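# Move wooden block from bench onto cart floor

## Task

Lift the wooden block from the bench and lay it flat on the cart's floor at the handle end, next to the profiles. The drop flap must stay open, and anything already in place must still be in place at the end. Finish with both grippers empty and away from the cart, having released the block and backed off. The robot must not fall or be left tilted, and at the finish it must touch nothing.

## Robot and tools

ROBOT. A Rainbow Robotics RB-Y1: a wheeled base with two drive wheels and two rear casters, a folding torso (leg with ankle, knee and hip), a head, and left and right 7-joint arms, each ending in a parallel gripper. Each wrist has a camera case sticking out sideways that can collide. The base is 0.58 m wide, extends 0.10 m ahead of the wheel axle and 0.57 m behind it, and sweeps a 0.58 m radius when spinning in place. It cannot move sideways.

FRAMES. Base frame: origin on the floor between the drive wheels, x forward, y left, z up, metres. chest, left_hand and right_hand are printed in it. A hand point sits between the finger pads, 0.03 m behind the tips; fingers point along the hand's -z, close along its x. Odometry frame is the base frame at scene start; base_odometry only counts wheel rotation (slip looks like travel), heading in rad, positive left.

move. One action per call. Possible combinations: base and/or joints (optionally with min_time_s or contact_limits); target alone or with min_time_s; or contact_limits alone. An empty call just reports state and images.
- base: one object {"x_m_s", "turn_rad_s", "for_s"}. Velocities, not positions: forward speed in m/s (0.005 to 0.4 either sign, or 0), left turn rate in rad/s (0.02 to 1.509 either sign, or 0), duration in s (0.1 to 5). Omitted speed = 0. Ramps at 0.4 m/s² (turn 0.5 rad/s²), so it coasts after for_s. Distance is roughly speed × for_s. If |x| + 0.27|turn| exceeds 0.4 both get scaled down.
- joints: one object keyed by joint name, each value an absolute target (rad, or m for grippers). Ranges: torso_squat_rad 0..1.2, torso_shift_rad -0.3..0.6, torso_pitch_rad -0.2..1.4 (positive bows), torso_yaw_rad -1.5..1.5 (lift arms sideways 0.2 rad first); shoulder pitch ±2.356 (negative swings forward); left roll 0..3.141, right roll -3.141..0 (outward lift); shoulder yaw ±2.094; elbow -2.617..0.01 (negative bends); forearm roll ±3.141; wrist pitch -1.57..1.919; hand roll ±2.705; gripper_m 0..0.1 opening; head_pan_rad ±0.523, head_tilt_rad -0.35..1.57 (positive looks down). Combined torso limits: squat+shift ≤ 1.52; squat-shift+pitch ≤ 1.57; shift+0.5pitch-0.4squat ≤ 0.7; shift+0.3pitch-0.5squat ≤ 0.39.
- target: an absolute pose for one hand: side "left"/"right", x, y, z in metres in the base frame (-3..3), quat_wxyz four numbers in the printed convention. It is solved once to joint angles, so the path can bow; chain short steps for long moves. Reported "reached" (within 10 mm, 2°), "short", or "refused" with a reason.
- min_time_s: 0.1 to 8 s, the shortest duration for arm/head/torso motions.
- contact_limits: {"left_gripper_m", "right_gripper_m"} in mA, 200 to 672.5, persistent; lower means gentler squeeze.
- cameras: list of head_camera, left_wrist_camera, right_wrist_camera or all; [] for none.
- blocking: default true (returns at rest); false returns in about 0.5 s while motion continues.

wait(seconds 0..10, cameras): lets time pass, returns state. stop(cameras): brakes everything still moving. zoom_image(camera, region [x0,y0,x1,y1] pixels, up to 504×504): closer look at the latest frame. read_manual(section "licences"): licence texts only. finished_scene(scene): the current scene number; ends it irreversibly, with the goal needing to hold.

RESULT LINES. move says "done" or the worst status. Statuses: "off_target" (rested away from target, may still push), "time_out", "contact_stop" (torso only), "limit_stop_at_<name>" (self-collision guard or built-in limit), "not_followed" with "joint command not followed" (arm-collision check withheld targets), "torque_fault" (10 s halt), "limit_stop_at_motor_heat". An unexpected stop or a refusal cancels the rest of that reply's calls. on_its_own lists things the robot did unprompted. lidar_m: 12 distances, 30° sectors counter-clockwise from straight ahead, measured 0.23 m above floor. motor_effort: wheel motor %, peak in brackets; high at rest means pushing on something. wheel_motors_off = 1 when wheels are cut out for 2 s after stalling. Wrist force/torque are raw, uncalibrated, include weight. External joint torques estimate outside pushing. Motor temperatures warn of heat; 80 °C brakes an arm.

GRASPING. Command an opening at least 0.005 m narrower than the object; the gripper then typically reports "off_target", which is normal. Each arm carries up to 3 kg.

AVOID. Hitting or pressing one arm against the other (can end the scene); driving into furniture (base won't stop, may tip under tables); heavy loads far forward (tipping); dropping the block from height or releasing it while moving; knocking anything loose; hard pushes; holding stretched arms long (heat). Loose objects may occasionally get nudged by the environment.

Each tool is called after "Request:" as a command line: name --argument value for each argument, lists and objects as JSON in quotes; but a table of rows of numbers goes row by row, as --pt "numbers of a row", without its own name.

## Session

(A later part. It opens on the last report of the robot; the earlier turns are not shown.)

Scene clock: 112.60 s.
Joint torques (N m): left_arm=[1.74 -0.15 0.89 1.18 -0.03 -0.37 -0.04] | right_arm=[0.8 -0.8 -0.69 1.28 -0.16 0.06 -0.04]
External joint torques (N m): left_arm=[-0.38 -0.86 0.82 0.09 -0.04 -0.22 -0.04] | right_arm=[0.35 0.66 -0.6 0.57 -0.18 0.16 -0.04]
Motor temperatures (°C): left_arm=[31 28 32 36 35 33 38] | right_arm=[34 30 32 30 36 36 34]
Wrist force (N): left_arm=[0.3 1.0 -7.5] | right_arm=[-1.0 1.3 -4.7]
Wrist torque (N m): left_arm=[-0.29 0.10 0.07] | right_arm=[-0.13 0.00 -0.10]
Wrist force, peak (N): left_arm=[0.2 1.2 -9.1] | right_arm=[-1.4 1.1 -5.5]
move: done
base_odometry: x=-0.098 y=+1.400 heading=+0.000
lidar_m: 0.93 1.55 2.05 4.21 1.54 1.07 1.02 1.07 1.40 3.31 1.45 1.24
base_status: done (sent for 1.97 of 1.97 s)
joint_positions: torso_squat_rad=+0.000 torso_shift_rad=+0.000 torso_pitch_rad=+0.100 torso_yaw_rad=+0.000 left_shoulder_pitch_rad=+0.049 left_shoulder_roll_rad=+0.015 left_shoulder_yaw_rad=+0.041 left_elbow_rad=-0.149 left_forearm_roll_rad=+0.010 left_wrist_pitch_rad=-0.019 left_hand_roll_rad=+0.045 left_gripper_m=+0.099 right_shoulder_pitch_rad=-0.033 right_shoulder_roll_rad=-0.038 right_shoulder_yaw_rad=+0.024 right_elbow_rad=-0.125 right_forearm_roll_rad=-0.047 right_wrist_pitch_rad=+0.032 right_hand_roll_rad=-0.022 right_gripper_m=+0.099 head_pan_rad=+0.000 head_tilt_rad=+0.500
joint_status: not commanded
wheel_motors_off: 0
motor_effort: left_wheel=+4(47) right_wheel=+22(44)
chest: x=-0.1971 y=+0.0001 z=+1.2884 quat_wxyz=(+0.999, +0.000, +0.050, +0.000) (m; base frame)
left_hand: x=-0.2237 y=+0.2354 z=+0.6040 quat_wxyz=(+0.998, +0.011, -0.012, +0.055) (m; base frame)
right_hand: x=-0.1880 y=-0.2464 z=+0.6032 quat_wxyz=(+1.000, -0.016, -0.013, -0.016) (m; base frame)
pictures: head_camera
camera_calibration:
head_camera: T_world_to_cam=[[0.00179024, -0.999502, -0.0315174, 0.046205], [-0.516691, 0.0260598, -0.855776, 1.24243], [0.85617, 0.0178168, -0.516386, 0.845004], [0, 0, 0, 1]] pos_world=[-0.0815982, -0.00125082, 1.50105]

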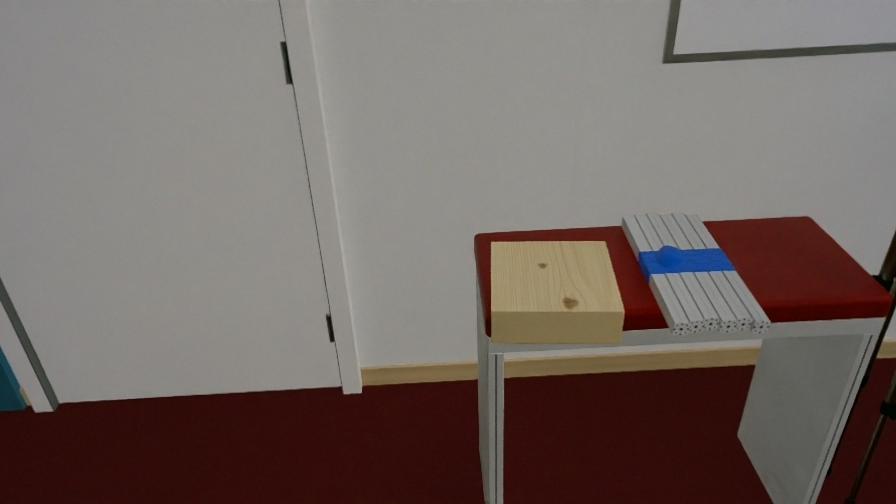

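Request:
move --base '{"turn_rad_s": 0.3, "for_s": 0.7}' --cameras '[]'

Request:
move --base '{"x_m_s": 0.25, "for_s": 1.8}' --joints '{"head_tilt_rad": 0.6, "torso_pitch_rad": 0.4, "torso_squat_rad": 0.5, "torso_shift_rad": 0.1}' --cameras '[]'

Request:
move --base '{"turn_rad_s": -0.3, "for_s": 0.7}' --joints '{"right_shoulder_roll_rad": -0.3, "right_elbow_rad": -1.8, "right_shoulder_pitch_rad": 0.3, "left_shoulder_roll_rad": 0.3}'

Scene clock: 122.90 s.
Joint torques (N m): left_arm=[1.9 -0.19 0.71 1.14 -0.11 -0.29 -0.02] | right_arm=[0.69 -0.98 -0.54 1.1 -0.23 -0.08 -0.15]
External joint torques (N m): left_arm=[-0.22 -0.9 0.64 0.04 -0.12 -0.13 -0.02] | right_arm=[0.24 0.47 -0.45 0.4 -0.24 0.02 -0.15]
Motor temperatures (°C): left_arm=[31 28 32 36 35 33 38] | right_arm=[34 30 32 30 36 36 34]
Wrist force (N): left_arm=[1.1 1.0 -7.8] | right_arm=[-1.1 1.1 -5.3]
Wrist torque (N m): left_arm=[-0.23 0.23 0.10] | right_arm=[-0.10 -0.03 -0.08]
Wrist force, peak (N): left_arm=[0.5 1.9 -8.5] | right_arm=[-1.3 1.2 -5.6]
move: done
base_odometry: x=-0.099 y=+1.400 heading=+0.210
lidar_m: 0.94 1.67 2.65 2.55 1.27 1.02 1.01 1.12 1.74 1.79 1.24 0.94
base_status: done (sent for 0.7 of 0.7 s)
joint_positions: torso_squat_rad=+0.000 torso_shift_rad=+0.000 torso_pitch_rad=+0.100 torso_yaw_rad=+0.000 left_shoulder_pitch_rad=+0.049 left_shoulder_roll_rad=+0.015 left_shoulder_yaw_rad=+0.041 left_elbow_rad=-0.149 left_forearm_roll_rad=+0.010 left_wrist_pitch_rad=-0.019 left_hand_roll_rad=+0.045 left_gripper_m=+0.099 right_shoulder_pitch_rad=-0.033 right_shoulder_roll_rad=-0.038 right_shoulder_yaw_rad=+0.024 right_elbow_rad=-0.125 right_forearm_roll_rad=-0.047 right_wrist_pitch_rad=+0.032 right_hand_roll_rad=-0.022 right_gripper_m=+0.099 head_pan_rad=+0.000 head_tilt_rad=+0.500
joint_status: not commanded
wheel_motors_off: 0
motor_effort: left_wheel=+6(12) right_wheel=+23(41)
chest: x=-0.1971 y=+0.0001 z=+1.2884 quat_wxyz=(+0.999, +0.000, +0.050, +0.000) (m; base frame)
left_hand: x=-0.2237 y=+0.2354 z=+0.6040 quat_wxyz=(+0.998, +0.011, -0.012, +0.055) (m; base frame)
right_hand: x=-0.1880 y=-0.2464 z=+0.6032 quat_wxyz=(+1.000, -0.016, -0.013, -0.016) (m; base frame)
pictures: none
No camera images: "cameras" was empty.

Scene clock: 125.67 s.
Joint torques (N m): left_arm=[9.43 -0.35 1.16 4.5 -0.09 0.28 0.12] | right_arm=[9.52 -1 -1.07 4.55 -0.24 0.49 -0.03]
External joint torques (N m): left_arm=[-0.72 -1.14 1.02 0.28 -0.09 -0.16 0.1] | right_arm=[1.09 0.27 -0.88 0.87 -0.18 0.02 -0.02]
Motor temperatures (°C): left_arm=[31 28 32 36 35 33 38] | right_arm=[34 30 32 30 36 36 34]
Wrist force (N): left_arm=[3.0 1.0 -7.4] | right_arm=[0.8 0.7 -4.7]
Wrist torque (N m): left_arm=[-0.30 0.32 0.05] | right_arm=[-0.01 0.13 -0.05]
Wrist force, peak (N): left_arm=[3.4 0.8 -8.2] | right_arm=[-1.6 0.7 -5.4]
move: done
base_odometry: x=+0.342 y=+1.494 heading=+0.210
lidar_m: 1.08 1.19 1.87 3.67 1.81 1.47 1.45 1.63 2.53 1.42 1.01 0.50
base_status: done (sent for 1.8 of 1.8 s)
joint_positions: torso_squat_rad=+0.500 torso_shift_rad=+0.100 torso_pitch_rad=+0.400 torso_yaw_rad=+0.000 left_shoulder_pitch_rad=+0.049 left_shoulder_roll_rad=+0.015 left_shoulder_yaw_rad=+0.041 left_elbow_rad=-0.149 left_forearm_roll_rad=+0.010 left_wrist_pitch_rad=-0.019 left_hand_roll_rad=+0.045 left_gripper_m=+0.099 right_shoulder_pitch_rad=-0.033 right_shoulder_roll_rad=-0.038 right_shoulder_yaw_rad=+0.024 right_elbow_rad=-0.125 right_forearm_roll_rad=-0.047 right_wrist_pitch_rad=+0.032 right_hand_roll_rad=-0.022 right_gripper_m=+0.099 head_pan_rad=+0.000 head_tilt_rad=+0.600
joint_status: all done
wheel_motors_off: 0
motor_effort: left_wheel=+7(50) right_wheel=-9(50)
chest: x=-0.0461 y=+0.0001 z=+1.1767 quat_wxyz=(+0.980, +0.000, +0.199, +0.000) (m; base frame)
left_hand: x=-0.2738 y=+0.2354 z=+0.5308 quat_wxyz=(+0.989, +0.019, +0.138, +0.052) (m; base frame)
right_hand: x=-0.2399 y=-0.2464 z=+0.5194 quat_wxyz=(+0.990, -0.018, +0.137, -0.013) (m; base frame)
pictures: none
No camera images: "cameras" was empty.

Scene clock: 127.97 s.
Joint torques (N m): left_arm=[9.27 6.1 1.65 4.21 -0.15 0.24 0.04] | right_arm=[4.06 -4.89 -3.59 -8.63 0.03 -1.66 -0.05]
External joint torques (N m): left_arm=[-1.54 -2.02 0.99 0.08 -0.19 -0.2 0.03] | right_arm=[1.67 0 -0.22 -0.6 -0.18 -0.02 -0.09]
Motor temperatures (°C): left_arm=[31 28 32 36 35 33 38] | right_arm=[34 30 32 30 36 36 34]
Wrist force (N): left_arm=[2.9 -0.4 -6.5] | right_arm=[-6.2 1.9 -1.8]
Wrist torque (N m): left_arm=[-0.21 0.31 0.04] | right_arm=[-0.16 -0.32 -0.11]
Wrist force, peak (N): left_arm=[2.9 0.5 -8.1] | right_arm=[-6.3 2.9 -2.1]
move: done
base_odometry: x=+0.342 y=+1.494 heading=+0.001
lidar_m: 0.50 1.09 1.46 3.57 2.21 1.53 1.45 1.51 2.00 1.41 1.00 0.50
base_status: done (sent for 0.7 of 0.7 s)
joint_positions: torso_squat_rad=+0.500 torso_shift_rad=+0.100 torso_pitch_rad=+0.400 torso_yaw_rad=+0.000 left_shoulder_pitch_rad=+0.049 left_shoulder_roll_rad=+0.300 left_shoulder_yaw_rad=+0.041 left_elbow_rad=-0.149 left_forearm_roll_rad=+0.010 left_wrist_pitch_rad=-0.019 left_hand_roll_rad=+0.045 left_gripper_m=+0.099 right_shoulder_pitch_rad=+0.300 right_shoulder_roll_rad=-0.300 right_shoulder_yaw_rad=+0.024 right_elbow_rad=-1.800 right_forearm_roll_rad=-0.047 right_wrist_pitch_rad=+0.032 right_hand_roll_rad=-0.022 right_gripper_m=+0.099 head_pan_rad=+0.000 head_tilt_rad=+0.600
joint_status: all done
wheel_motors_off: 0
motor_effort: left_wheel=-1(32) right_wheel=-19(41)
chest: x=-0.0461 y=+0.0001 z=+1.1767 quat_wxyz=(+0.980, +0.000, +0.199, +0.000) (m; base frame)
left_hand: x=-0.2621 y=+0.4491 z=+0.5637 quat_wxyz=(+0.979, +0.155, +0.131, +0.009) (m; base frame)
right_hand: x=+0.2528 y=-0.3164 z=+0.7775 quat_wxyz=(+0.855, -0.066, -0.506, +0.091) (m; base frame)
pictures: head_camera, left_wrist_camera, right_wrist_camera
camera_calibration:
head_camera: T_world_to_cam=[[-0.0106246, -0.999502, -0.0297278, 0.0398728], [-0.809164, 0.0260604, -0.587005, 0.887571], [0.587487, 0.0178179, -0.809037, 1.00872], [0, 0, 0, 1]] pos_world=[0.126005, -0.00125082, 1.33828]
left_wrist_camera: T_world_to_cam=[[0.963618, 0.0856014, -0.253207, 0.356282], [0.124925, -0.98173, 0.143528, 0.421757], [-0.236294, -0.169938, -0.956706, 0.626175], [0, 0, 0, 1]] pos_world=[-0.248046, 0.489964, 0.628744]
right_wrist_camera: T_world_to_cam=[[-0.445502, -0.251259, -0.8593, 0.699929], [-0.539807, 0.841105, 0.0339232, 0.403348], [0.714238, 0.478969, -0.510345, 0.43996], [0, 0, 0, 1]] pos_world=[0.215314, -0.374122, 0.812297]

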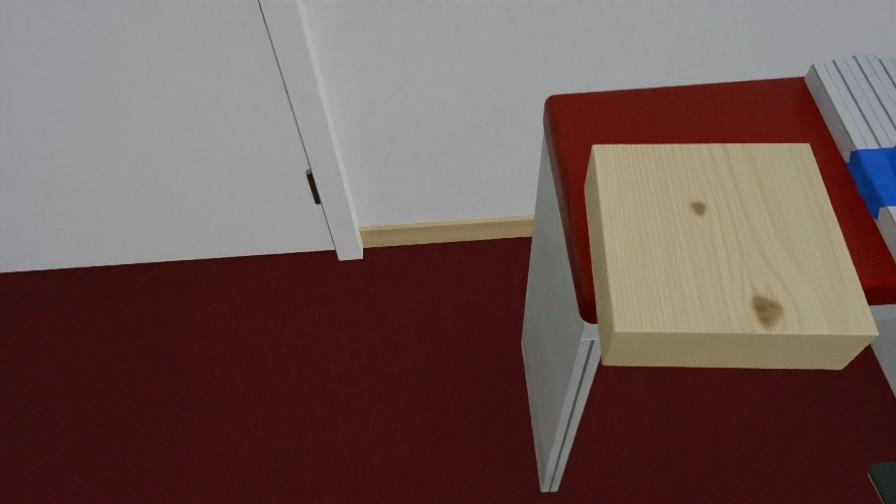

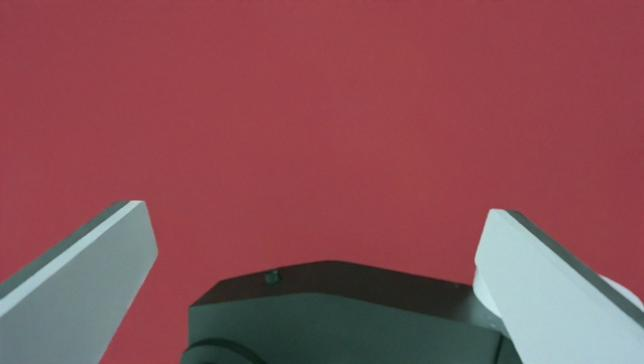

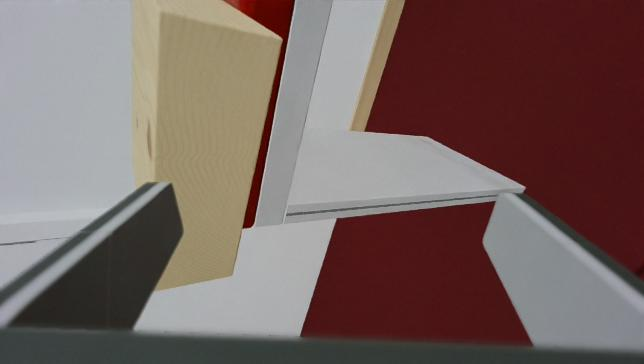

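Request:
move --target '{"side":"right","x":0.22,"y":-0.265,"z":0.747,"quat_wxyz":[0.7069,-0.0185,-0.7069,-0.0185]}' --min_time_s 2 --cameras '["right_wrist_camera","head_camera"]'

Scene clock: 135.23 s.
Joint torques (N m): left_arm=[9.19 6.21 1.48 4.3 -0.1 0.25 -0.05] | right_arm=[1.15 -0.87 -3.37 -4.44 -0.33 -1.83 -0.24]
External joint torques (N m): left_arm=[-1.62 -1.91 0.82 0.17 -0.14 -0.18 -0.07] | right_arm=[-0.71 1.16 -2.53 0.2 -0.39 0.07 -0.29]
Motor temperatures (°C): left_arm=[31 28 32 36 35 33 38] | right_arm=[34 30 32 31 36 36 34]
Wrist force (N): left_arm=[2.5 0.1 -6.8] | right_arm=[-7.1 0.7 0.8]
Wrist torque (N m): left_arm=[-0.24 0.23 0.01] | right_arm=[-0.15 -0.39 -0.12]
Wrist force, peak (N): left_arm=[3.1 -0.3 -7.9] | right_arm=[-7.7 1.4 1.1]
move: done
base_odometry: x=+0.342 y=+1.494 heading=+0.001
lidar_m: 0.51 1.08 1.47 3.56 2.22 1.54 1.46 1.52 1.99 1.39 1.00 0.51
base_status: not commanded
joint_positions: torso_squat_rad=+0.500 torso_shift_rad=+0.100 torso_pitch_rad=+0.400 torso_yaw_rad=+0.000 left_shoulder_pitch_rad=+0.049 left_shoulder_roll_rad=+0.300 left_shoulder_yaw_rad=+0.041 left_elbow_rad=-0.149 left_forearm_roll_rad=+0.010 left_wrist_pitch_rad=-0.019 left_hand_roll_rad=+0.045 left_gripper_m=+0.099 right_shoulder_pitch_rad=+0.041 right_shoulder_roll_rad=-0.064 right_shoulder_yaw_rad=-0.005 right_elbow_rad=-0.932 right_forearm_roll_rad=-0.070 right_wrist_pitch_rad=-1.071 right_hand_roll_rad=-0.032 right_gripper_m=+0.099 head_pan_rad=+0.000 head_tilt_rad=+0.600
joint_status: all done
wheel_motors_off: 0
motor_effort: left_wheel=-1(1) right_wheel=-17(20)
chest: x=-0.0461 y=+0.0001 z=+1.1767 quat_wxyz=(+0.980, +0.000, +0.199, +0.000) (m; base frame)
left_hand: x=-0.2621 y=+0.4491 z=+0.5637 quat_wxyz=(+0.979, +0.155, +0.131, +0.009) (m; base frame)
right_hand: x=+0.2198 y=-0.2649 z=+0.7473 quat_wxyz=(+0.708, -0.018, -0.705, -0.018) (m; base frame)
right_hand_status: reached (checked arc, planned for 2.0 s): 0 mm and 0.3 deg off.
pictures: head_camera, right_wrist_camera
camera_calibration:
head_camera: T_world_to_cam=[[-0.0106246, -0.999502, -0.0297278, 0.0398728], [-0.809164, 0.0260604, -0.587005, 0.887571], [0.587487, 0.0178179, -0.809037, 1.00872], [0, 0, 0, 1]] pos_world=[0.126005, -0.00125082, 1.33828]
right_wrist_camera: T_world_to_cam=[[0.0202171, -0.0302911, -0.999337, 0.733079], [-0.461182, 0.886567, -0.0362028, 0.390357], [0.887075, 0.461608, 0.00395411, -0.00348734], [0, 0, 0, 1]] pos_world=[0.168299, -0.322262, 0.746739]

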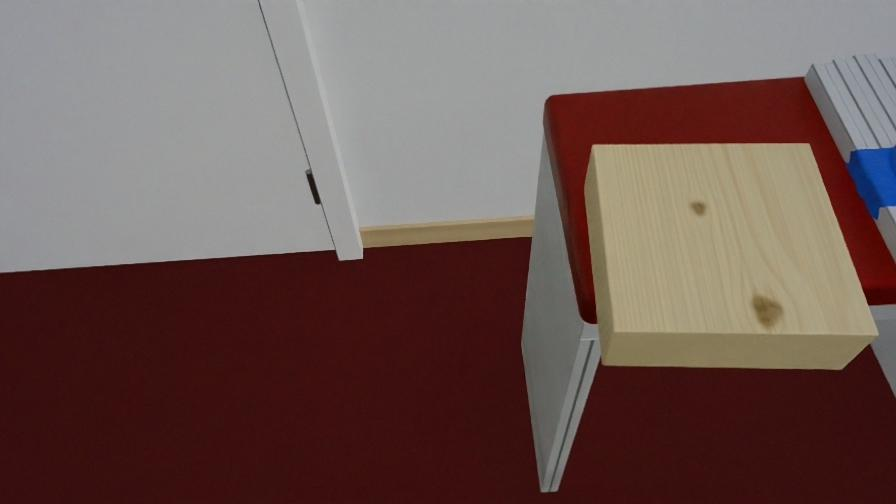

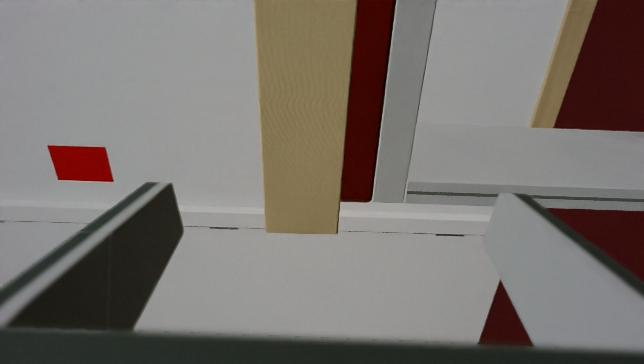

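Request:
move --target '{"side":"right","x":0.20,"y":-0.265,"z":0.762,"quat_wxyz":[0.7069,-0.0185,-0.7069,-0.0185]}' --cameras '[]'

Request:
move --base '{"x_m_s": 0.1, "for_s": 0.9}' --cameras '["right_wrist_camera","head_camera"]'

Scene clock: 139.53 s.
Joint torques (N m): left_arm=[9.54 6.37 1.47 4.4 0.02 0.18 0.1] | right_arm=[3.84 -1.5 -0.11 -5.46 -0.1 -1.9 -0.34]
External joint torques (N m): left_arm=[-1.26 -1.76 0.81 0.27 -0.02 -0.26 0.08] | right_arm=[0.58 0.52 0.82 -0.58 -0.16 0 -0.39]
Motor temperatures (°C): left_arm=[31 28 32 36 35 33 38] | right_arm=[34 30 32 31 36 36 34]
Wrist force (N): left_arm=[2.3 -0.3 -7.3] | right_arm=[-7.1 0.7 1.1]
Wrist torque (N m): left_arm=[-0.22 0.26 0.07] | right_arm=[-0.14 -0.39 -0.12]
Wrist force, peak (N): left_arm=[2.7 -0.6 -8.2] | right_arm=[-7.8 2.9 0.7]
move: done
base_odometry: x=+0.342 y=+1.494 heading=+0.001
lidar_m: 0.52 1.09 1.46 3.57 2.21 1.54 1.46 1.51 1.99 1.41 1.02 0.50
base_status: not commanded
joint_positions: torso_squat_rad=+0.500 torso_shift_rad=+0.100 torso_pitch_rad=+0.400 torso_yaw_rad=+0.000 left_shoulder_pitch_rad=+0.049 left_shoulder_roll_rad=+0.300 left_shoulder_yaw_rad=+0.041 left_elbow_rad=-0.149 left_forearm_roll_rad=+0.010 left_wrist_pitch_rad=-0.019 left_hand_roll_rad=+0.045 left_gripper_m=+0.099 right_shoulder_pitch_rad=+0.150 right_shoulder_roll_rad=-0.060 right_shoulder_yaw_rad=+0.014 right_elbow_rad=-1.064 right_forearm_roll_rad=-0.058 right_wrist_pitch_rad=-1.047 right_hand_roll_rad=-0.038 right_gripper_m=+0.099 head_pan_rad=+0.000 head_tilt_rad=+0.600
joint_status: all done
wheel_motors_off: 0
motor_effort: left_wheel=-1(2) right_wheel=-19(21)
chest: x=-0.0462 y=+0.0001 z=+1.1767 quat_wxyz=(+0.980, +0.000, +0.199, +0.000) (m; base frame)
left_hand: x=-0.2621 y=+0.4491 z=+0.5637 quat_wxyz=(+0.979, +0.155, +0.131, +0.009) (m; base frame)
right_hand: x=+0.2000 y=-0.2651 z=+0.7620 quat_wxyz=(+0.707, -0.019, -0.707, -0.019) (m; base frame)
right_hand_status: reached (checked arc, planned for 0.4 s): 0 mm and 0.0 deg off.
pictures: none
No camera images: "cameras" was empty.

Scene clock: 141.03 s.
Joint torques (N m): left_arm=[9.47 6.32 1.35 4.35 0.05 0.21 0.06] | right_arm=[3.72 -1.65 -0.19 -5.19 -0.12 -1.91 -0.16]
External joint torques (N m): left_arm=[-1.35 -1.8 0.69 0.22 0.01 -0.22 0.05] | right_arm=[0.45 0.37 0.74 -0.31 -0.17 -0.01 -0.21]
Motor temperatures (°C): left_arm=[31 28 32 36 35 33 38] | right_arm=[34 30 32 31 36 36 34]
Wrist force (N): left_arm=[3.3 -0.5 -6.3] | right_arm=[-7.4 0.9 1.2]
Wrist torque (N m): left_arm=[-0.22 0.37 0.06] | right_arm=[-0.18 -0.42 -0.12]
Wrist force, peak (N): left_arm=[3.0 -0.8 -7.7] | right_arm=[-7.8 0.9 0.9]
move: done
base_odometry: x=+0.432 y=+1.494 heading=+0.000
lidar_m: 0.47 0.99 1.34 3.28 2.34 1.64 1.55 1.61 2.10 1.34 0.97 0.42
base_status: done (sent for 0.9 of 0.9 s)
joint_positions: torso_squat_rad=+0.500 torso_shift_rad=+0.100 torso_pitch_rad=+0.400 torso_yaw_rad=+0.000 left_shoulder_pitch_rad=+0.049 left_shoulder_roll_rad=+0.300 left_shoulder_yaw_rad=+0.041 left_elbow_rad=-0.149 left_forearm_roll_rad=+0.010 left_wrist_pitch_rad=-0.019 left_hand_roll_rad=+0.045 left_gripper_m=+0.099 right_shoulder_pitch_rad=+0.150 right_shoulder_roll_rad=-0.060 right_shoulder_yaw_rad=+0.014 right_elbow_rad=-1.064 right_forearm_roll_rad=-0.058 right_wrist_pitch_rad=-1.047 right_hand_roll_rad=-0.038 right_gripper_m=+0.099 head_pan_rad=+0.000 head_tilt_rad=+0.600
joint_status: not commanded
wheel_motors_off: 0
motor_effort: left_wheel=-7(39) right_wheel=+10(30)
chest: x=-0.0461 y=+0.0001 z=+1.1767 quat_wxyz=(+0.980, +0.000, +0.199, +0.000) (m; base frame)
left_hand: x=-0.2621 y=+0.4491 z=+0.5637 quat_wxyz=(+0.979, +0.155, +0.131, +0.009) (m; base frame)
right_hand: x=+0.2000 y=-0.2651 z=+0.7620 quat_wxyz=(+0.707, -0.019, -0.707, -0.019) (m; base frame)
pictures: head_camera, right_wrist_camera
camera_calibration:
head_camera: T_world_to_cam=[[-0.0106246, -0.999502, -0.0297278, 0.0398738], [-0.809164, 0.0260604, -0.587005, 0.887652], [0.587487, 0.0178179, -0.809037, 1.00866], [0, 0, 0, 1]] pos_world=[0.126105, -0.00125082, 1.33828]
right_wrist_camera: T_world_to_cam=[[0.0253897, -0.030583, -0.99921, 0.747027], [-0.460561, 0.886778, -0.0388445, 0.383926], [0.887265, 0.461183, 0.00842965, 0.0105263], [0, 0, 0, 1]] pos_world=[0.148515, -0.322465, 0.761261]

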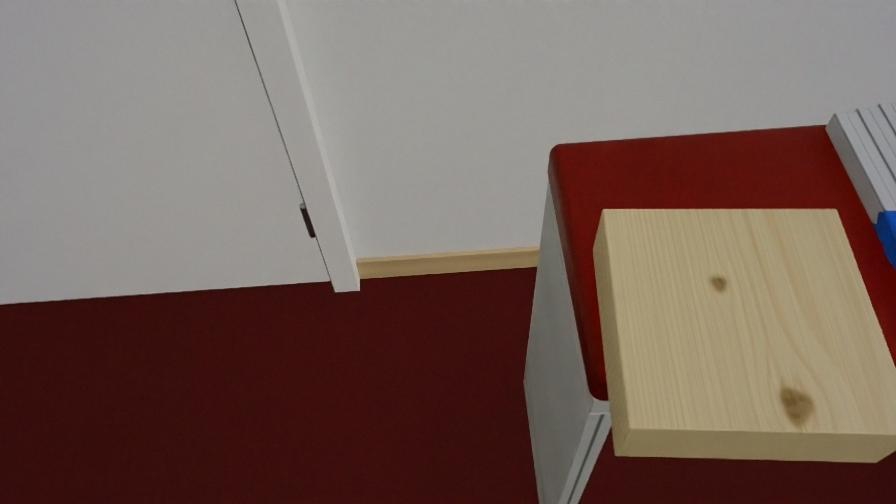

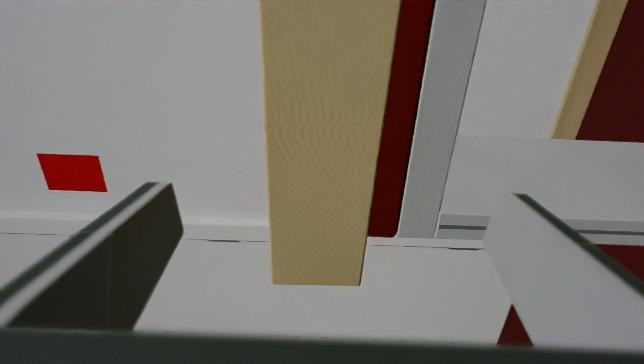

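Request:
move --target '{"side":"right","x":0.28,"y":-0.267,"z":0.764,"quat_wxyz":[0.7069,-0.0185,-0.7069,-0.0185]}' --min_time_s 1 --cameras '["right_wrist_camera"]'

Request:
move --target '{"side":"right","x":0.345,"y":-0.271,"z":0.764,"quat_wxyz":[0.7069,-0.0185,-0.7069,-0.0185]}' --min_time_s 1 --cameras '["right_wrist_camera","head_camera"]'

Scene clock: 144.67 s.
Joint torques (N m): left_arm=[9.64 6.29 1.18 4.19 0.07 0.29 0.01] | right_arm=[-1.19 -2.86 -3.22 -5.84 -0.33 -1.99 0.32]
External joint torques (N m): left_arm=[-1.17 -1.83 0.52 0.06 0.04 -0.14 -0.01] | right_arm=[-0.69 -0.65 -2.3 0.17 -0.44 -0.09 0.27]
Motor temperatures (°C): left_arm=[31 28 32 36 35 33 38] | right_arm=[34 30 32 31 36 36 34]
Wrist force (N): left_arm=[3.0 -0.6 -7.7] | right_arm=[-6.8 0.5 1.1]
Wrist torque (N m): left_arm=[-0.20 0.33 0.06] | right_arm=[-0.13 -0.34 -0.14]
Wrist force, peak (N): left_arm=[2.9 -0.6 -8.5] | right_arm=[-7.7 1.1 1.6]
move: done
base_odometry: x=+0.432 y=+1.494 heading=+0.000
lidar_m: 0.45 0.99 1.34 3.28 2.35 1.64 1.55 1.61 2.11 1.35 0.95 0.42
base_status: not commanded
joint_positions: torso_squat_rad=+0.500 torso_shift_rad=+0.100 torso_pitch_rad=+0.400 torso_yaw_rad=+0.000 left_shoulder_pitch_rad=+0.049 left_shoulder_roll_rad=+0.300 left_shoulder_yaw_rad=+0.041 left_elbow_rad=-0.149 left_forearm_roll_rad=+0.010 left_wrist_pitch_rad=-0.019 left_hand_roll_rad=+0.045 left_gripper_m=+0.099 right_shoulder_pitch_rad=-0.029 right_shoulder_roll_rad=-0.072 right_shoulder_yaw_rad=-0.026 right_elbow_rad=-1.047 right_forearm_roll_rad=-0.081 right_wrist_pitch_rad=-0.893 right_hand_roll_rad=-0.023 right_gripper_m=+0.099 head_pan_rad=+0.000 head_tilt_rad=+0.600
joint_status: all done
wheel_motors_off: 0
motor_effort: left_wheel=-6(8) right_wheel=+7(9)
chest: x=-0.0461 y=+0.0001 z=+1.1767 quat_wxyz=(+0.980, +0.000, +0.199, +0.000) (m; base frame)
left_hand: x=-0.2621 y=+0.4491 z=+0.5637 quat_wxyz=(+0.979, +0.155, +0.131, +0.009) (m; base frame)
right_hand: x=+0.2799 y=-0.2667 z=+0.7640 quat_wxyz=(+0.707, -0.018, -0.707, -0.019) (m; base frame)
right_hand_status: reached (checked arc, planned for 1.0 s): 0 mm and 0.0 deg off.
pictures: right_wrist_camera
camera_calibration:
right_wrist_camera: T_world_to_cam=[[0.0242866, -0.0299051, -0.999258, 0.747448], [-0.461134, 0.886528, -0.0377391, 0.42151], [0.886998, 0.461708, 0.00774047, -0.0588413], [0, 0, 0, 1]] pos_world=[0.228412, -0.32416, 0.763256]

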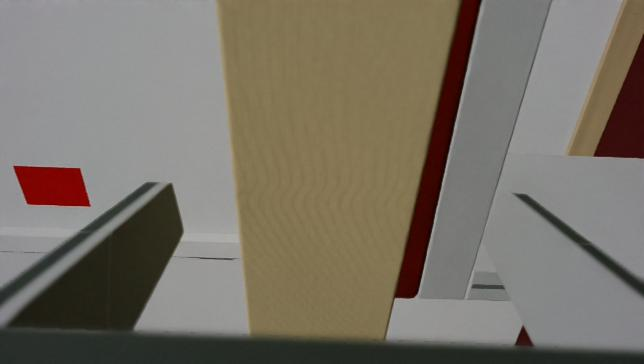

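Scene clock: 146.00 s.
Joint torques (N m): left_arm=[9.83 6.43 1.35 4.36 -0.09 0.25 0.02] | right_arm=[-5.27 -3.36 -2.85 -6.26 -0.2 -1.82 0.31]
External joint torques (N m): left_arm=[-0.98 -1.69 0.69 0.23 -0.13 -0.18 0.01] | right_arm=[-1.22 -0.41 -1.95 0.14 -0.34 0.08 0.27]
Motor temperatures (°C): left_arm=[31 28 32 36 35 33 38] | right_arm=[34 30 32 31 36 36 34]
Wrist force (N): left_arm=[2.6 -0.1 -6.5] | right_arm=[-7.6 0.2 1.0]
Wrist torque (N m): left_arm=[-0.23 0.31 0.04] | right_arm=[-0.11 -0.46 -0.12]
Wrist force, peak (N): left_arm=[2.8 -0.4 -8.0] | right_arm=[-7.8 0.3 1.3]
move: done
base_odometry: x=+0.432 y=+1.494 heading=+0.000
lidar_m: 0.45 0.98 1.35 3.28 2.35 1.64 1.54 1.60 2.11 1.33 0.97 0.42
base_status: not commanded
joint_positions: torso_squat_rad=+0.500 torso_shift_rad=+0.100 torso_pitch_rad=+0.400 torso_yaw_rad=+0.000 left_shoulder_pitch_rad=+0.049 left_shoulder_roll_rad=+0.300 left_shoulder_yaw_rad=+0.041 left_elbow_rad=-0.149 left_forearm_roll_rad=+0.010 left_wrist_pitch_rad=-0.019 left_hand_roll_rad=+0.045 left_gripper_m=+0.099 right_shoulder_pitch_rad=-0.225 right_shoulder_roll_rad=-0.098 right_shoulder_yaw_rad=-0.067 right_elbow_rad=-0.915 right_forearm_roll_rad=-0.105 right_wrist_pitch_rad=-0.834 right_hand_roll_rad=-0.016 right_gripper_m=+0.099 head_pan_rad=+0.000 head_tilt_rad=+0.600
joint_status: all done
wheel_motors_off: 0
motor_effort: left_wheel=-7(7) right_wheel=+8(9)
chest: x=-0.0461 y=+0.0001 z=+1.1767 quat_wxyz=(+0.980, +0.000, +0.199, +0.000) (m; base frame)
left_hand: x=-0.2621 y=+0.4491 z=+0.5637 quat_wxyz=(+0.979, +0.155, +0.131, +0.009) (m; base frame)
right_hand: x=+0.3448 y=-0.2708 z=+0.7639 quat_wxyz=(+0.707, -0.018, -0.707, -0.019) (m; base frame)
right_hand_status: reached (checked arc, planned for 1.0 s): 0 mm and 0.1 deg off.
pictures: head_camera, right_wrist_camera
camera_calibration:
head_camera: T_world_to_cam=[[-0.0106246, -0.999502, -0.0297278, 0.0398728], [-0.809164, 0.0260604, -0.587005, 0.887571], [0.587487, 0.0178179, -0.809037, 1.00872], [0, 0, 0, 1]] pos_world=[0.126005, -0.00125082, 1.33828]
right_wrist_camera: T_world_to_cam=[[0.0238839, -0.029995, -0.999265, 0.745744], [-0.46115, 0.886524, -0.037633, 0.454902], [0.887, 0.46171, 0.00734147, -0.114254], [0, 0, 0, 1]] pos_world=[0.293311, -0.328161, 0.763154]

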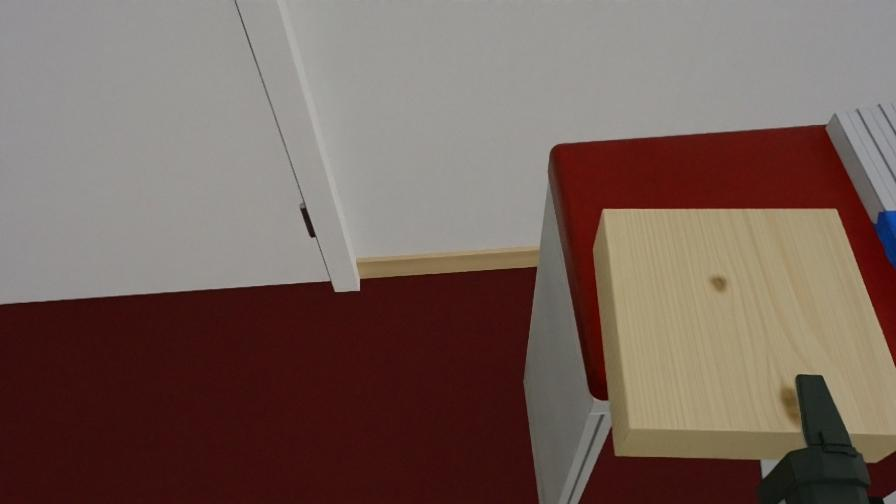

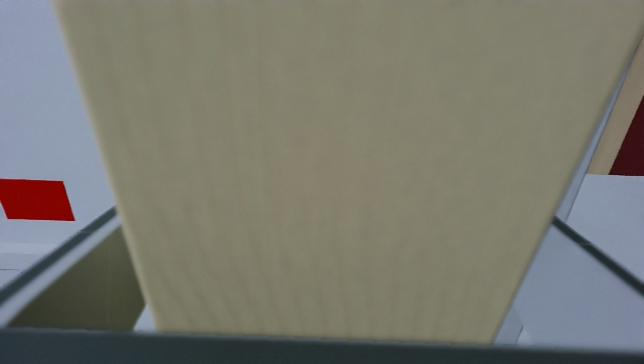

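Request:
move --target '{"side":"right","x":0.344,"y":-0.246,"z":0.764,"quat_wxyz":[0.7069,-0.0185,-0.7069,-0.0185]}' --min_time_s 1 --cameras '["right_wrist_camera"]'

Request:
move --joints '{"right_gripper_m": 0.05}' --cameras '["right_wrist_camera","head_camera"]'

Scene clock: 150.37 s.
Joint torques (N m): left_arm=[9.56 6.19 1.78 4.41 -0.04 0.29 0.01] | right_arm=[-2.1 -0.11 0.65 -7.8 0.39 -1.9 0.3]
External joint torques (N m): left_arm=[-1.25 -1.94 1.12 0.28 -0.07 -0.14 -0.01] | right_arm=[2.03 1.62 1.09 -1.31 0.18 -0.01 0.25]
Motor temperatures (°C): left_arm=[31 28 32 36 35 33 38] | right_arm=[34 30 32 31 36 36 34]
Wrist force (N): left_arm=[2.1 -0.8 -7.3] | right_arm=[-7.4 0.6 0.8]
Wrist torque (N m): left_arm=[-0.13 0.24 0.04] | right_arm=[-0.10 -0.39 -0.13]
Wrist force, peak (N): left_arm=[3.3 -0.5 -7.8] | right_arm=[-7.9 0.5 1.4]
move: done
base_odometry: x=+0.432 y=+1.494 heading=+0.000
lidar_m: 0.47 0.98 1.34 3.29 2.36 1.64 1.55 1.62 2.10 1.34 0.95 0.42
base_status: not commanded
joint_positions: torso_squat_rad=+0.500 torso_shift_rad=+0.100 torso_pitch_rad=+0.400 torso_yaw_rad=+0.000 left_shoulder_pitch_rad=+0.049 left_shoulder_roll_rad=+0.300 left_shoulder_yaw_rad=+0.041 left_elbow_rad=-0.149 left_forearm_roll_rad=+0.010 left_wrist_pitch_rad=-0.019 left_hand_roll_rad=+0.045 left_gripper_m=+0.099 right_shoulder_pitch_rad=-0.222 right_shoulder_roll_rad=-0.048 right_shoulder_yaw_rad=-0.061 right_elbow_rad=-0.931 right_forearm_roll_rad=-0.099 right_wrist_pitch_rad=-0.830 right_hand_roll_rad=+0.030 right_gripper_m=+0.099 head_pan_rad=+0.000 head_tilt_rad=+0.600
joint_status: all done
wheel_motors_off: 0
motor_effort: left_wheel=-7(8) right_wheel=+6(10)
chest: x=-0.0461 y=+0.0001 z=+1.1767 quat_wxyz=(+0.980, +0.000, +0.199, +0.000) (m; base frame)
left_hand: x=-0.2621 y=+0.4491 z=+0.5637 quat_wxyz=(+0.979, +0.155, +0.131, +0.009) (m; base frame)
right_hand: x=+0.3445 y=-0.2467 z=+0.7647 quat_wxyz=(+0.706, -0.018, -0.707, -0.018) (m; base frame)
right_hand_status: reached (checked arc, planned for 1.0 s): 1 mm and 0.1 deg off.
pictures: right_wrist_camera
camera_calibration:
right_wrist_camera: T_world_to_cam=[[0.0264428, -0.0299258, -0.999202, 0.746305], [-0.461356, 0.886368, -0.0387557, 0.434383], [0.886821, 0.462012, 0.00963164, -0.126687], [0, 0, 0, 1]] pos_world=[0.293019, -0.304159, 0.763765]

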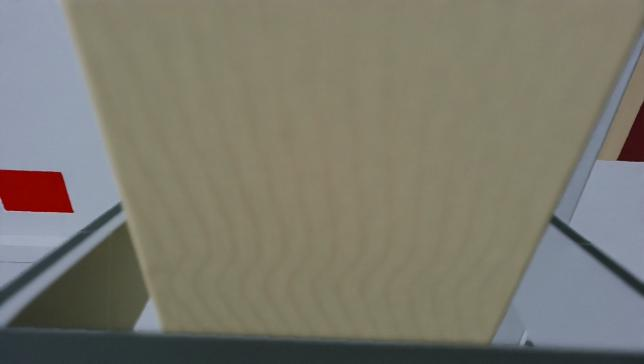

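Scene clock: 151.43 s.
Joint torques (N m): left_arm=[9.45 6.15 1.47 4.26 0.06 0.24 -0.11] | right_arm=[-2.34 0.18 0.59 -5.81 0.38 -0.46 0.33]
External joint torques (N m): left_arm=[-1.36 -1.97 0.8 0.13 0.02 -0.19 -0.13] | right_arm=[1.81 1.91 1.04 0.69 0.17 1.44 0.28]
Motor temperatures (°C): left_arm=[31 28 32 36 35 33 38] | right_arm=[34 30 32 31 36 36 34]
Wrist force (N): left_arm=[2.8 -1.0 -6.9] | right_arm=[-3.1 0.3 3.8]
Wrist torque (N m): left_arm=[-0.14 0.30 0.03] | right_arm=[-0.05 -0.83 -0.29]
Wrist force, peak (N): left_arm=[2.2 -0.6 -8.0] | right_arm=[-7.8 0.5 1.3]
move: off_target
base_odometry: x=+0.432 y=+1.494 heading=+0.000
lidar_m: 0.45 0.99 1.35 3.28 2.36 1.63 1.55 1.61 2.10 1.33 0.97 0.41
base_status: not commanded
joint_positions: torso_squat_rad=+0.500 torso_shift_rad=+0.100 torso_pitch_rad=+0.400 torso_yaw_rad=+0.000 left_shoulder_pitch_rad=+0.049 left_shoulder_roll_rad=+0.300 left_shoulder_yaw_rad=+0.041 left_elbow_rad=-0.149 left_forearm_roll_rad=+0.010 left_wrist_pitch_rad=-0.019 left_hand_roll_rad=+0.045 left_gripper_m=+0.099 right_shoulder_pitch_rad=-0.222 right_shoulder_roll_rad=-0.048 right_shoulder_yaw_rad=-0.061 right_elbow_rad=-0.931 right_forearm_roll_rad=-0.099 right_wrist_pitch_rad=-0.831 right_hand_roll_rad=+0.030 right_gripper_m=+0.075 head_pan_rad=+0.000 head_tilt_rad=+0.600
joint_status: right_gripper_m off_target (ended at +0.075, target +0.050)
wheel_motors_off: 0
motor_effort: left_wheel=-7(8) right_wheel=+8(10)
chest: x=-0.0462 y=+0.0001 z=+1.1767 quat_wxyz=(+0.980, +0.000, +0.199, +0.000) (m; base frame)
left_hand: x=-0.2621 y=+0.4491 z=+0.5637 quat_wxyz=(+0.979, +0.155, +0.131, +0.009) (m; base frame)
right_hand: x=+0.3446 y=-0.2467 z=+0.7649 quat_wxyz=(+0.706, -0.018, -0.708, -0.018) (m; base frame)
pictures: head_camera, right_wrist_camera
camera_calibration:
head_camera: T_world_to_cam=[[-0.0106246, -0.999502, -0.0297278, 0.0398757], [-0.809164, 0.0260604, -0.587005, 0.88763], [0.587487, 0.0178179, -0.809037, 1.0088], [0, 0, 0, 1]] pos_world=[0.126005, -0.00125082, 1.33838]
right_wrist_camera: T_world_to_cam=[[0.0272497, -0.0299637, -0.999179, 0.74624], [-0.461397, 0.886329, -0.0391628, 0.43475], [0.886775, 0.462086, 0.0103271, -0.127275], [0, 0, 0, 1]] pos_world=[0.293122, -0.304159, 0.763968]

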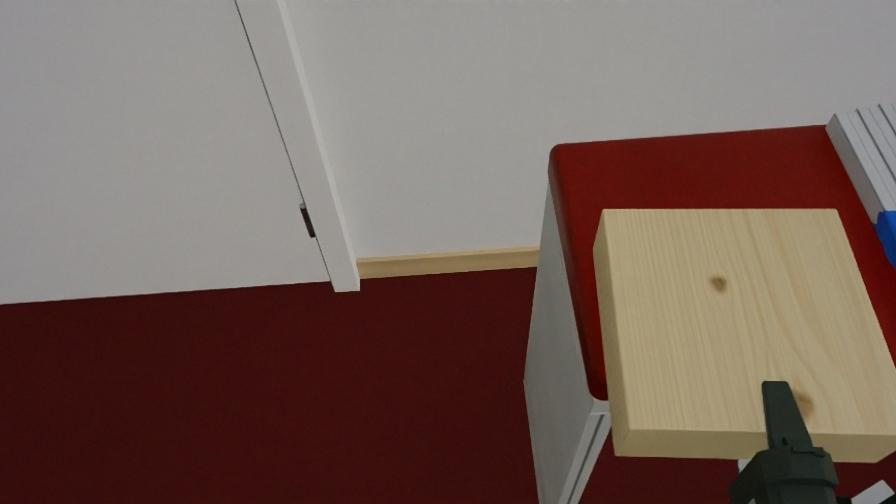

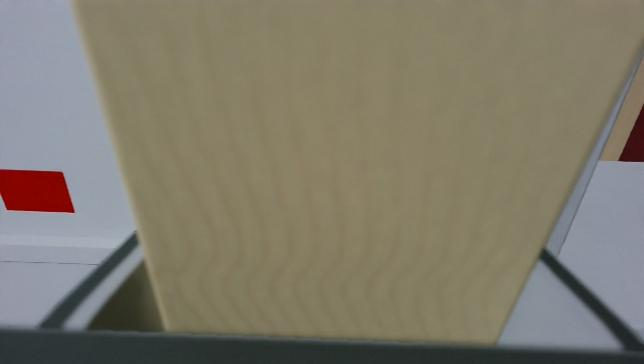

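Request:
move --target '{"side":"right","x":0.354,"y":-0.2475,"z":0.805,"quat_wxyz":[0.766,-0.0168,-0.6428,-0.02]}' --min_time_s 1.5 --cameras '["head_camera"]'

Scene clock: 159.63 s.
Joint torques (N m): left_arm=[9.65 6.76 1.55 4.49 0.05 0.31 -0.06] | right_arm=[2.55 0.07 0.17 -4.94 0.81 1.51 0.68]
External joint torques (N m): left_arm=[-1.16 -1.36 0.89 0.36 0.02 -0.12 -0.08] | right_arm=[5.46 1.29 0.73 3.78 0.57 3.39 0.63]
Motor temperatures (°C): left_arm=[31 28 32 36 35 33 38] | right_arm=[34 30 32 31 36 37 34]
Wrist force (N): left_arm=[2.5 0.1 -7.2] | right_arm=[-3.8 -0.5 -4.9]
Wrist torque (N m): left_arm=[-0.28 0.29 0.07] | right_arm=[-0.38 -3.11 -1.02]
Wrist force, peak (N): left_arm=[2.7 -1.5 -7.8] | right_arm=[37.2 1.1 29.4]
move: done
base_odometry: x=+0.432 y=+1.494 heading=+0.000
lidar_m: 0.44 0.99 1.33 3.28 2.36 1.63 1.55 1.60 2.10 1.34 0.96 0.42
base_status: not commanded
joint_positions: torso_squat_rad=+0.500 torso_shift_rad=+0.100 torso_pitch_rad=+0.400 torso_yaw_rad=+0.000 left_shoulder_pitch_rad=+0.049 left_shoulder_roll_rad=+0.300 left_shoulder_yaw_rad=+0.041 left_elbow_rad=-0.149 left_forearm_roll_rad=+0.010 left_wrist_pitch_rad=-0.019 left_hand_roll_rad=+0.045 left_gripper_m=+0.099 right_shoulder_pitch_rad=-0.015 right_shoulder_roll_rad=-0.022 right_shoulder_yaw_rad=-0.036 right_elbow_rad=-1.505 right_forearm_roll_rad=-0.090 right_wrist_pitch_rad=-0.287 right_hand_roll_rad=+0.049 right_gripper_m=+0.074 head_pan_rad=+0.000 head_tilt_rad=+0.600
joint_status: all done
wheel_motors_off: 0
motor_effort: left_wheel=-6(8) right_wheel=+7(17)
chest: x=-0.0461 y=+0.0001 z=+1.1767 quat_wxyz=(+0.980, +0.000, +0.199, +0.000) (m; base frame)
left_hand: x=-0.2620 y=+0.4491 z=+0.5637 quat_wxyz=(+0.979, +0.155, +0.131, +0.009) (m; base frame)
right_hand: x=+0.3541 y=-0.2475 z=+0.8064 quat_wxyz=(+0.762, -0.016, -0.647, -0.020) (m; base frame)
right_hand_status: reached (checked arc, planned for 1.5 s): 1 mm and 0.6 deg off.
pictures: head_camera
camera_calibration:
head_camera: T_world_to_cam=[[-0.0106246, -0.999502, -0.0297278, 0.0398738], [-0.809164, 0.0260604, -0.587005, 0.887652], [0.587487, 0.0178179, -0.809037, 1.00866], [0, 0, 0, 1]] pos_world=[0.126105, -0.00125082, 1.33828]

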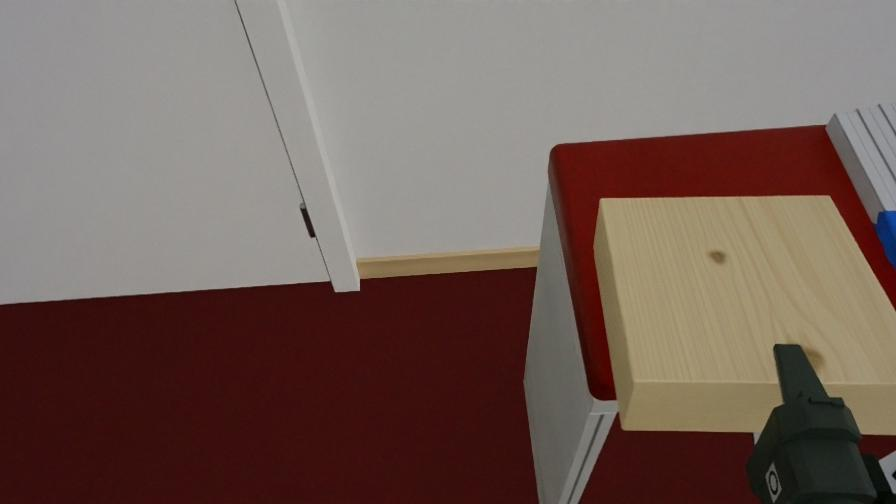

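Request:
move --target '{"side":"right","x":0.3714,"y":-0.248,"z":0.841,"quat_wxyz":[0.8192,-0.0150,-0.5736,-0.0215]}' --min_time_s 1.2 --cameras '[]'

Request:
move --target '{"side":"right","x":0.394,"y":-0.2495,"z":0.875,"quat_wxyz":[0.866,-0.0131,-0.5,-0.0226]}' --min_time_s 1.2 --cameras '["head_camera"]'

Request:
move --target '{"side":"right","x":0.4217,"y":-0.251,"z":0.904,"quat_wxyz":[0.9063,-0.0111,-0.4226,-0.0237]}' --min_time_s 1.2 --cameras '["head_camera"]'

Scene clock: 163.70 s.
Joint torques (N m): left_arm=[9.42 6.52 1.33 4.34 0.03 0.22 -0.04] | right_arm=[2.42 0.74 -3.21 -8.18 1 0.75 0.14]
External joint torques (N m): left_arm=[-1.38 -1.6 0.66 0.21 -0.01 -0.21 -0.06] | right_arm=[6.09 1.79 -2.77 1.6 0.77 2.56 0.09]
Motor temperatures (°C): left_arm=[31 28 32 36 35 33 38] | right_arm=[34 30 32 31 36 37 34]
Wrist force (N): left_arm=[2.5 -0.7 -7.3] | right_arm=[-4.0 4.2 -7.0]
Wrist torque (N m): left_arm=[-0.13 0.26 0.09] | right_arm=[-0.11 -2.52 -0.63]
Wrist force, peak (N): left_arm=[2.3 -0.4 -8.3] | right_arm=[6.0 -2.6 20.6]
move: done
base_odometry: x=+0.432 y=+1.494 heading=+0.000
lidar_m: 0.47 0.98 1.33 3.29 2.35 1.65 1.55 1.61 2.10 1.34 0.96 0.42
base_status: not commanded
joint_positions: torso_squat_rad=+0.500 torso_shift_rad=+0.100 torso_pitch_rad=+0.400 torso_yaw_rad=+0.000 left_shoulder_pitch_rad=+0.049 left_shoulder_roll_rad=+0.300 left_shoulder_yaw_rad=+0.041 left_elbow_rad=-0.149 left_forearm_roll_rad=+0.010 left_wrist_pitch_rad=-0.019 left_hand_roll_rad=+0.045 left_gripper_m=+0.099 right_shoulder_pitch_rad=+0.000 right_shoulder_roll_rad=+0.000 right_shoulder_yaw_rad=-0.060 right_elbow_rad=-1.839 right_forearm_roll_rad=-0.067 right_wrist_pitch_rad=+0.215 right_hand_roll_rad=+0.044 right_gripper_m=+0.074 head_pan_rad=+0.000 head_tilt_rad=+0.600
joint_status: all done
wheel_motors_off: 0
motor_effort: left_wheel=-6(7) right_wheel=+8(14)
chest: x=-0.0462 y=+0.0001 z=+1.1767 quat_wxyz=(+0.980, +0.000, +0.199, +0.000) (m; base frame)
left_hand: x=-0.2621 y=+0.4491 z=+0.5637 quat_wxyz=(+0.979, +0.155, +0.131, +0.009) (m; base frame)
right_hand: x=+0.3720 y=-0.2477 z=+0.8421 quat_wxyz=(+0.818, -0.014, -0.575, -0.020) (m; base frame)
right_hand_status: reached (checked arc, planned for 1.2 s): 1 mm and 0.3 deg off.
pictures: none
No camera images: "cameras" was empty.

Scene clock: 165.23 s.
Joint torques (N m): left_arm=[9.76 5.99 1.34 4.23 -0.15 0.25 -0.01] | right_arm=[-8.99 -0.32 -2.77 -15.76 0.5 -3.83 -0.23]
External joint torques (N m): left_arm=[-1.05 -2.13 0.68 0.1 -0.19 -0.19 -0.02] | right_arm=[-3.25 1.09 -2.46 -5.79 0.29 -2.17 -0.27]
Motor temperatures (°C): left_arm=[31 28 32 36 35 33 38] | right_arm=[34 30 32 31 36 37 34]
Wrist force (N): left_arm=[2.4 -0.4 -7.3] | right_arm=[-12.5 3.1 -7.8]
Wrist torque (N m): left_arm=[-0.18 0.23 0.06] | right_arm=[0.06 0.23 -0.02]
Wrist force, peak (N): left_arm=[3.5 0.1 -7.8] | right_arm=[-20.2 2.9 -5.9]
move: done
base_odometry: x=+0.432 y=+1.494 heading=+0.000
lidar_m: 0.45 0.98 1.34 3.28 2.36 1.62 1.54 1.60 2.11 1.34 0.97 0.41
base_status: not commanded
joint_positions: torso_squat_rad=+0.500 torso_shift_rad=+0.100 torso_pitch_rad=+0.400 torso_yaw_rad=+0.000 left_shoulder_pitch_rad=+0.049 left_shoulder_roll_rad=+0.300 left_shoulder_yaw_rad=+0.041 left_elbow_rad=-0.149 left_forearm_roll_rad=+0.010 left_wrist_pitch_rad=-0.019 left_hand_roll_rad=+0.045 left_gripper_m=+0.099 right_shoulder_pitch_rad=-0.124 right_shoulder_roll_rad=+0.000 right_shoulder_yaw_rad=-0.113 right_elbow_rad=-2.025 right_forearm_roll_rad=-0.037 right_wrist_pitch_rad=+0.697 right_hand_roll_rad=+0.022 right_gripper_m=+0.075 head_pan_rad=+0.000 head_tilt_rad=+0.600
joint_status: all done
wheel_motors_off: 0
motor_effort: left_wheel=-7(8) right_wheel=+7(10)
chest: x=-0.0461 y=+0.0001 z=+1.1767 quat_wxyz=(+0.980, +0.000, +0.199, +0.000) (m; base frame)
left_hand: x=-0.2621 y=+0.4491 z=+0.5637 quat_wxyz=(+0.979, +0.155, +0.131, +0.009) (m; base frame)
right_hand: x=+0.3936 y=-0.2494 z=+0.8739 quat_wxyz=(+0.866, -0.013, -0.499, -0.022) (m; base frame)
right_hand_status: reached (checked arc, planned for 1.2 s): 1 mm and 0.1 deg off.
pictures: head_camera
camera_calibration:
head_camera: T_world_to_cam=[[-0.0106288, -0.999502, -0.0297253, 0.0398711], [-0.809246, 0.0260599, -0.586892, 0.887512], [0.587374, 0.0178171, -0.809119, 1.00878], [0, 0, 0, 1]] pos_world=[0.126105, -0.00125082, 1.33829]

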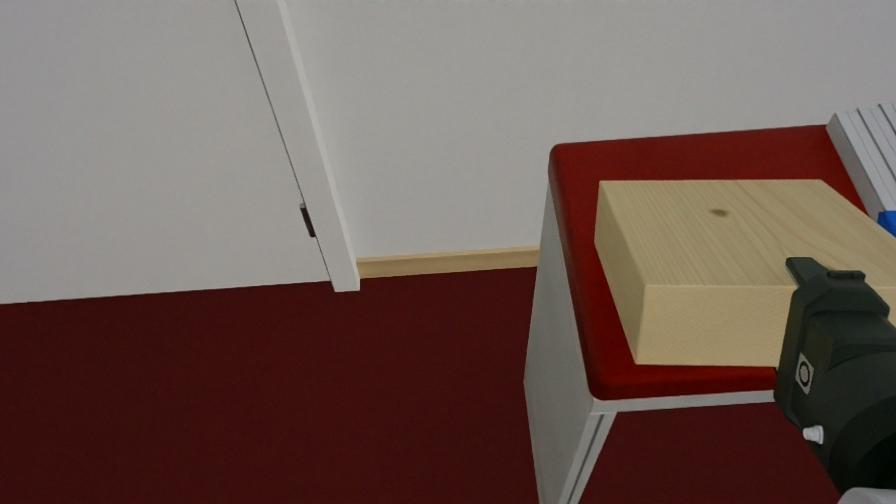

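Scene clock: 166.77 s.
Joint torques (N m): left_arm=[9.8 6.38 1.49 4.19 0.06 0.19 -0.09] | right_arm=[-12.7 -4.08 -2.3 -14.69 0.22 -3.08 -0.1]
External joint torques (N m): left_arm=[-1.02 -1.74 0.83 0.06 0.02 -0.24 -0.1] | right_arm=[-3.65 -1.33 -1.89 -5.23 -0.01 -1.6 -0.14]
Motor temperatures (°C): left_arm=[31 28 32 36 35 33 38] | right_arm=[34 30 32 31 36 37 34]
Wrist force (N): left_arm=[2.1 -0.3 -7.1] | right_arm=[-10.9 3.3 -11.3]
Wrist torque (N m): left_arm=[-0.23 0.25 0.04] | right_arm=[-0.13 -0.10 -0.06]
Wrist force, peak (N): left_arm=[1.9 -0.4 -8.2] | right_arm=[-17.0 1.9 -7.8]
move: done
base_odometry: x=+0.432 y=+1.494 heading=+0.000
lidar_m: 0.46 0.99 1.33 3.27 2.36 1.63 1.55 1.61 2.09 1.35 0.97 0.41
base_status: not commanded
joint_positions: torso_squat_rad=+0.500 torso_shift_rad=+0.100 torso_pitch_rad=+0.400 torso_yaw_rad=+0.000 left_shoulder_pitch_rad=+0.049 left_shoulder_roll_rad=+0.300 left_shoulder_yaw_rad=+0.041 left_elbow_rad=-0.149 left_forearm_roll_rad=+0.010 left_wrist_pitch_rad=-0.019 left_hand_roll_rad=+0.045 left_gripper_m=+0.099 right_shoulder_pitch_rad=-0.357 right_shoulder_roll_rad=-0.052 right_shoulder_yaw_rad=-0.179 right_elbow_rad=-2.057 right_forearm_roll_rad=-0.029 right_wrist_pitch_rad=+1.130 right_hand_roll_rad=-0.012 right_gripper_m=+0.075 head_pan_rad=+0.000 head_tilt_rad=+0.600
joint_status: all done
wheel_motors_off: 0
motor_effort: left_wheel=-7(7) right_wheel=+9(10)
chest: x=-0.0460 y=+0.0001 z=+1.1767 quat_wxyz=(+0.980, +0.000, +0.199, +0.000) (m; base frame)
left_hand: x=-0.2621 y=+0.4491 z=+0.5637 quat_wxyz=(+0.979, +0.155, +0.131, +0.009) (m; base frame)
right_hand: x=+0.4213 y=-0.2509 z=+0.9031 quat_wxyz=(+0.906, -0.011, -0.421, -0.024) (m; base frame)
right_hand_status: reached (checked arc, planned for 1.2 s): 1 mm and 0.1 deg off.
pictures: head_camera
camera_calibration:
head_camera: T_world_to_cam=[[-0.0106322, -0.999501, -0.0297276, 0.0398757], [-0.809246, 0.0260639, -0.586892, 0.887593], [0.587374, 0.017817, -0.809119, 1.00872], [0, 0, 0, 1]] pos_world=[0.126205, -0.00125081, 1.33829]

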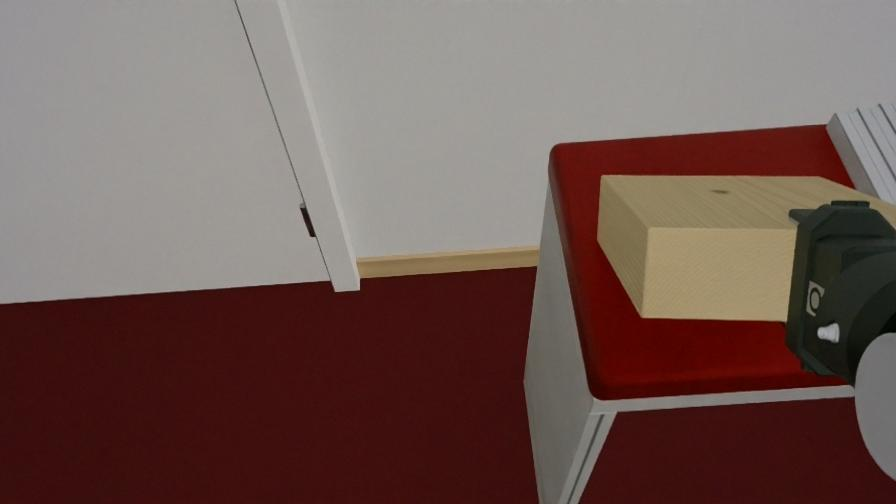

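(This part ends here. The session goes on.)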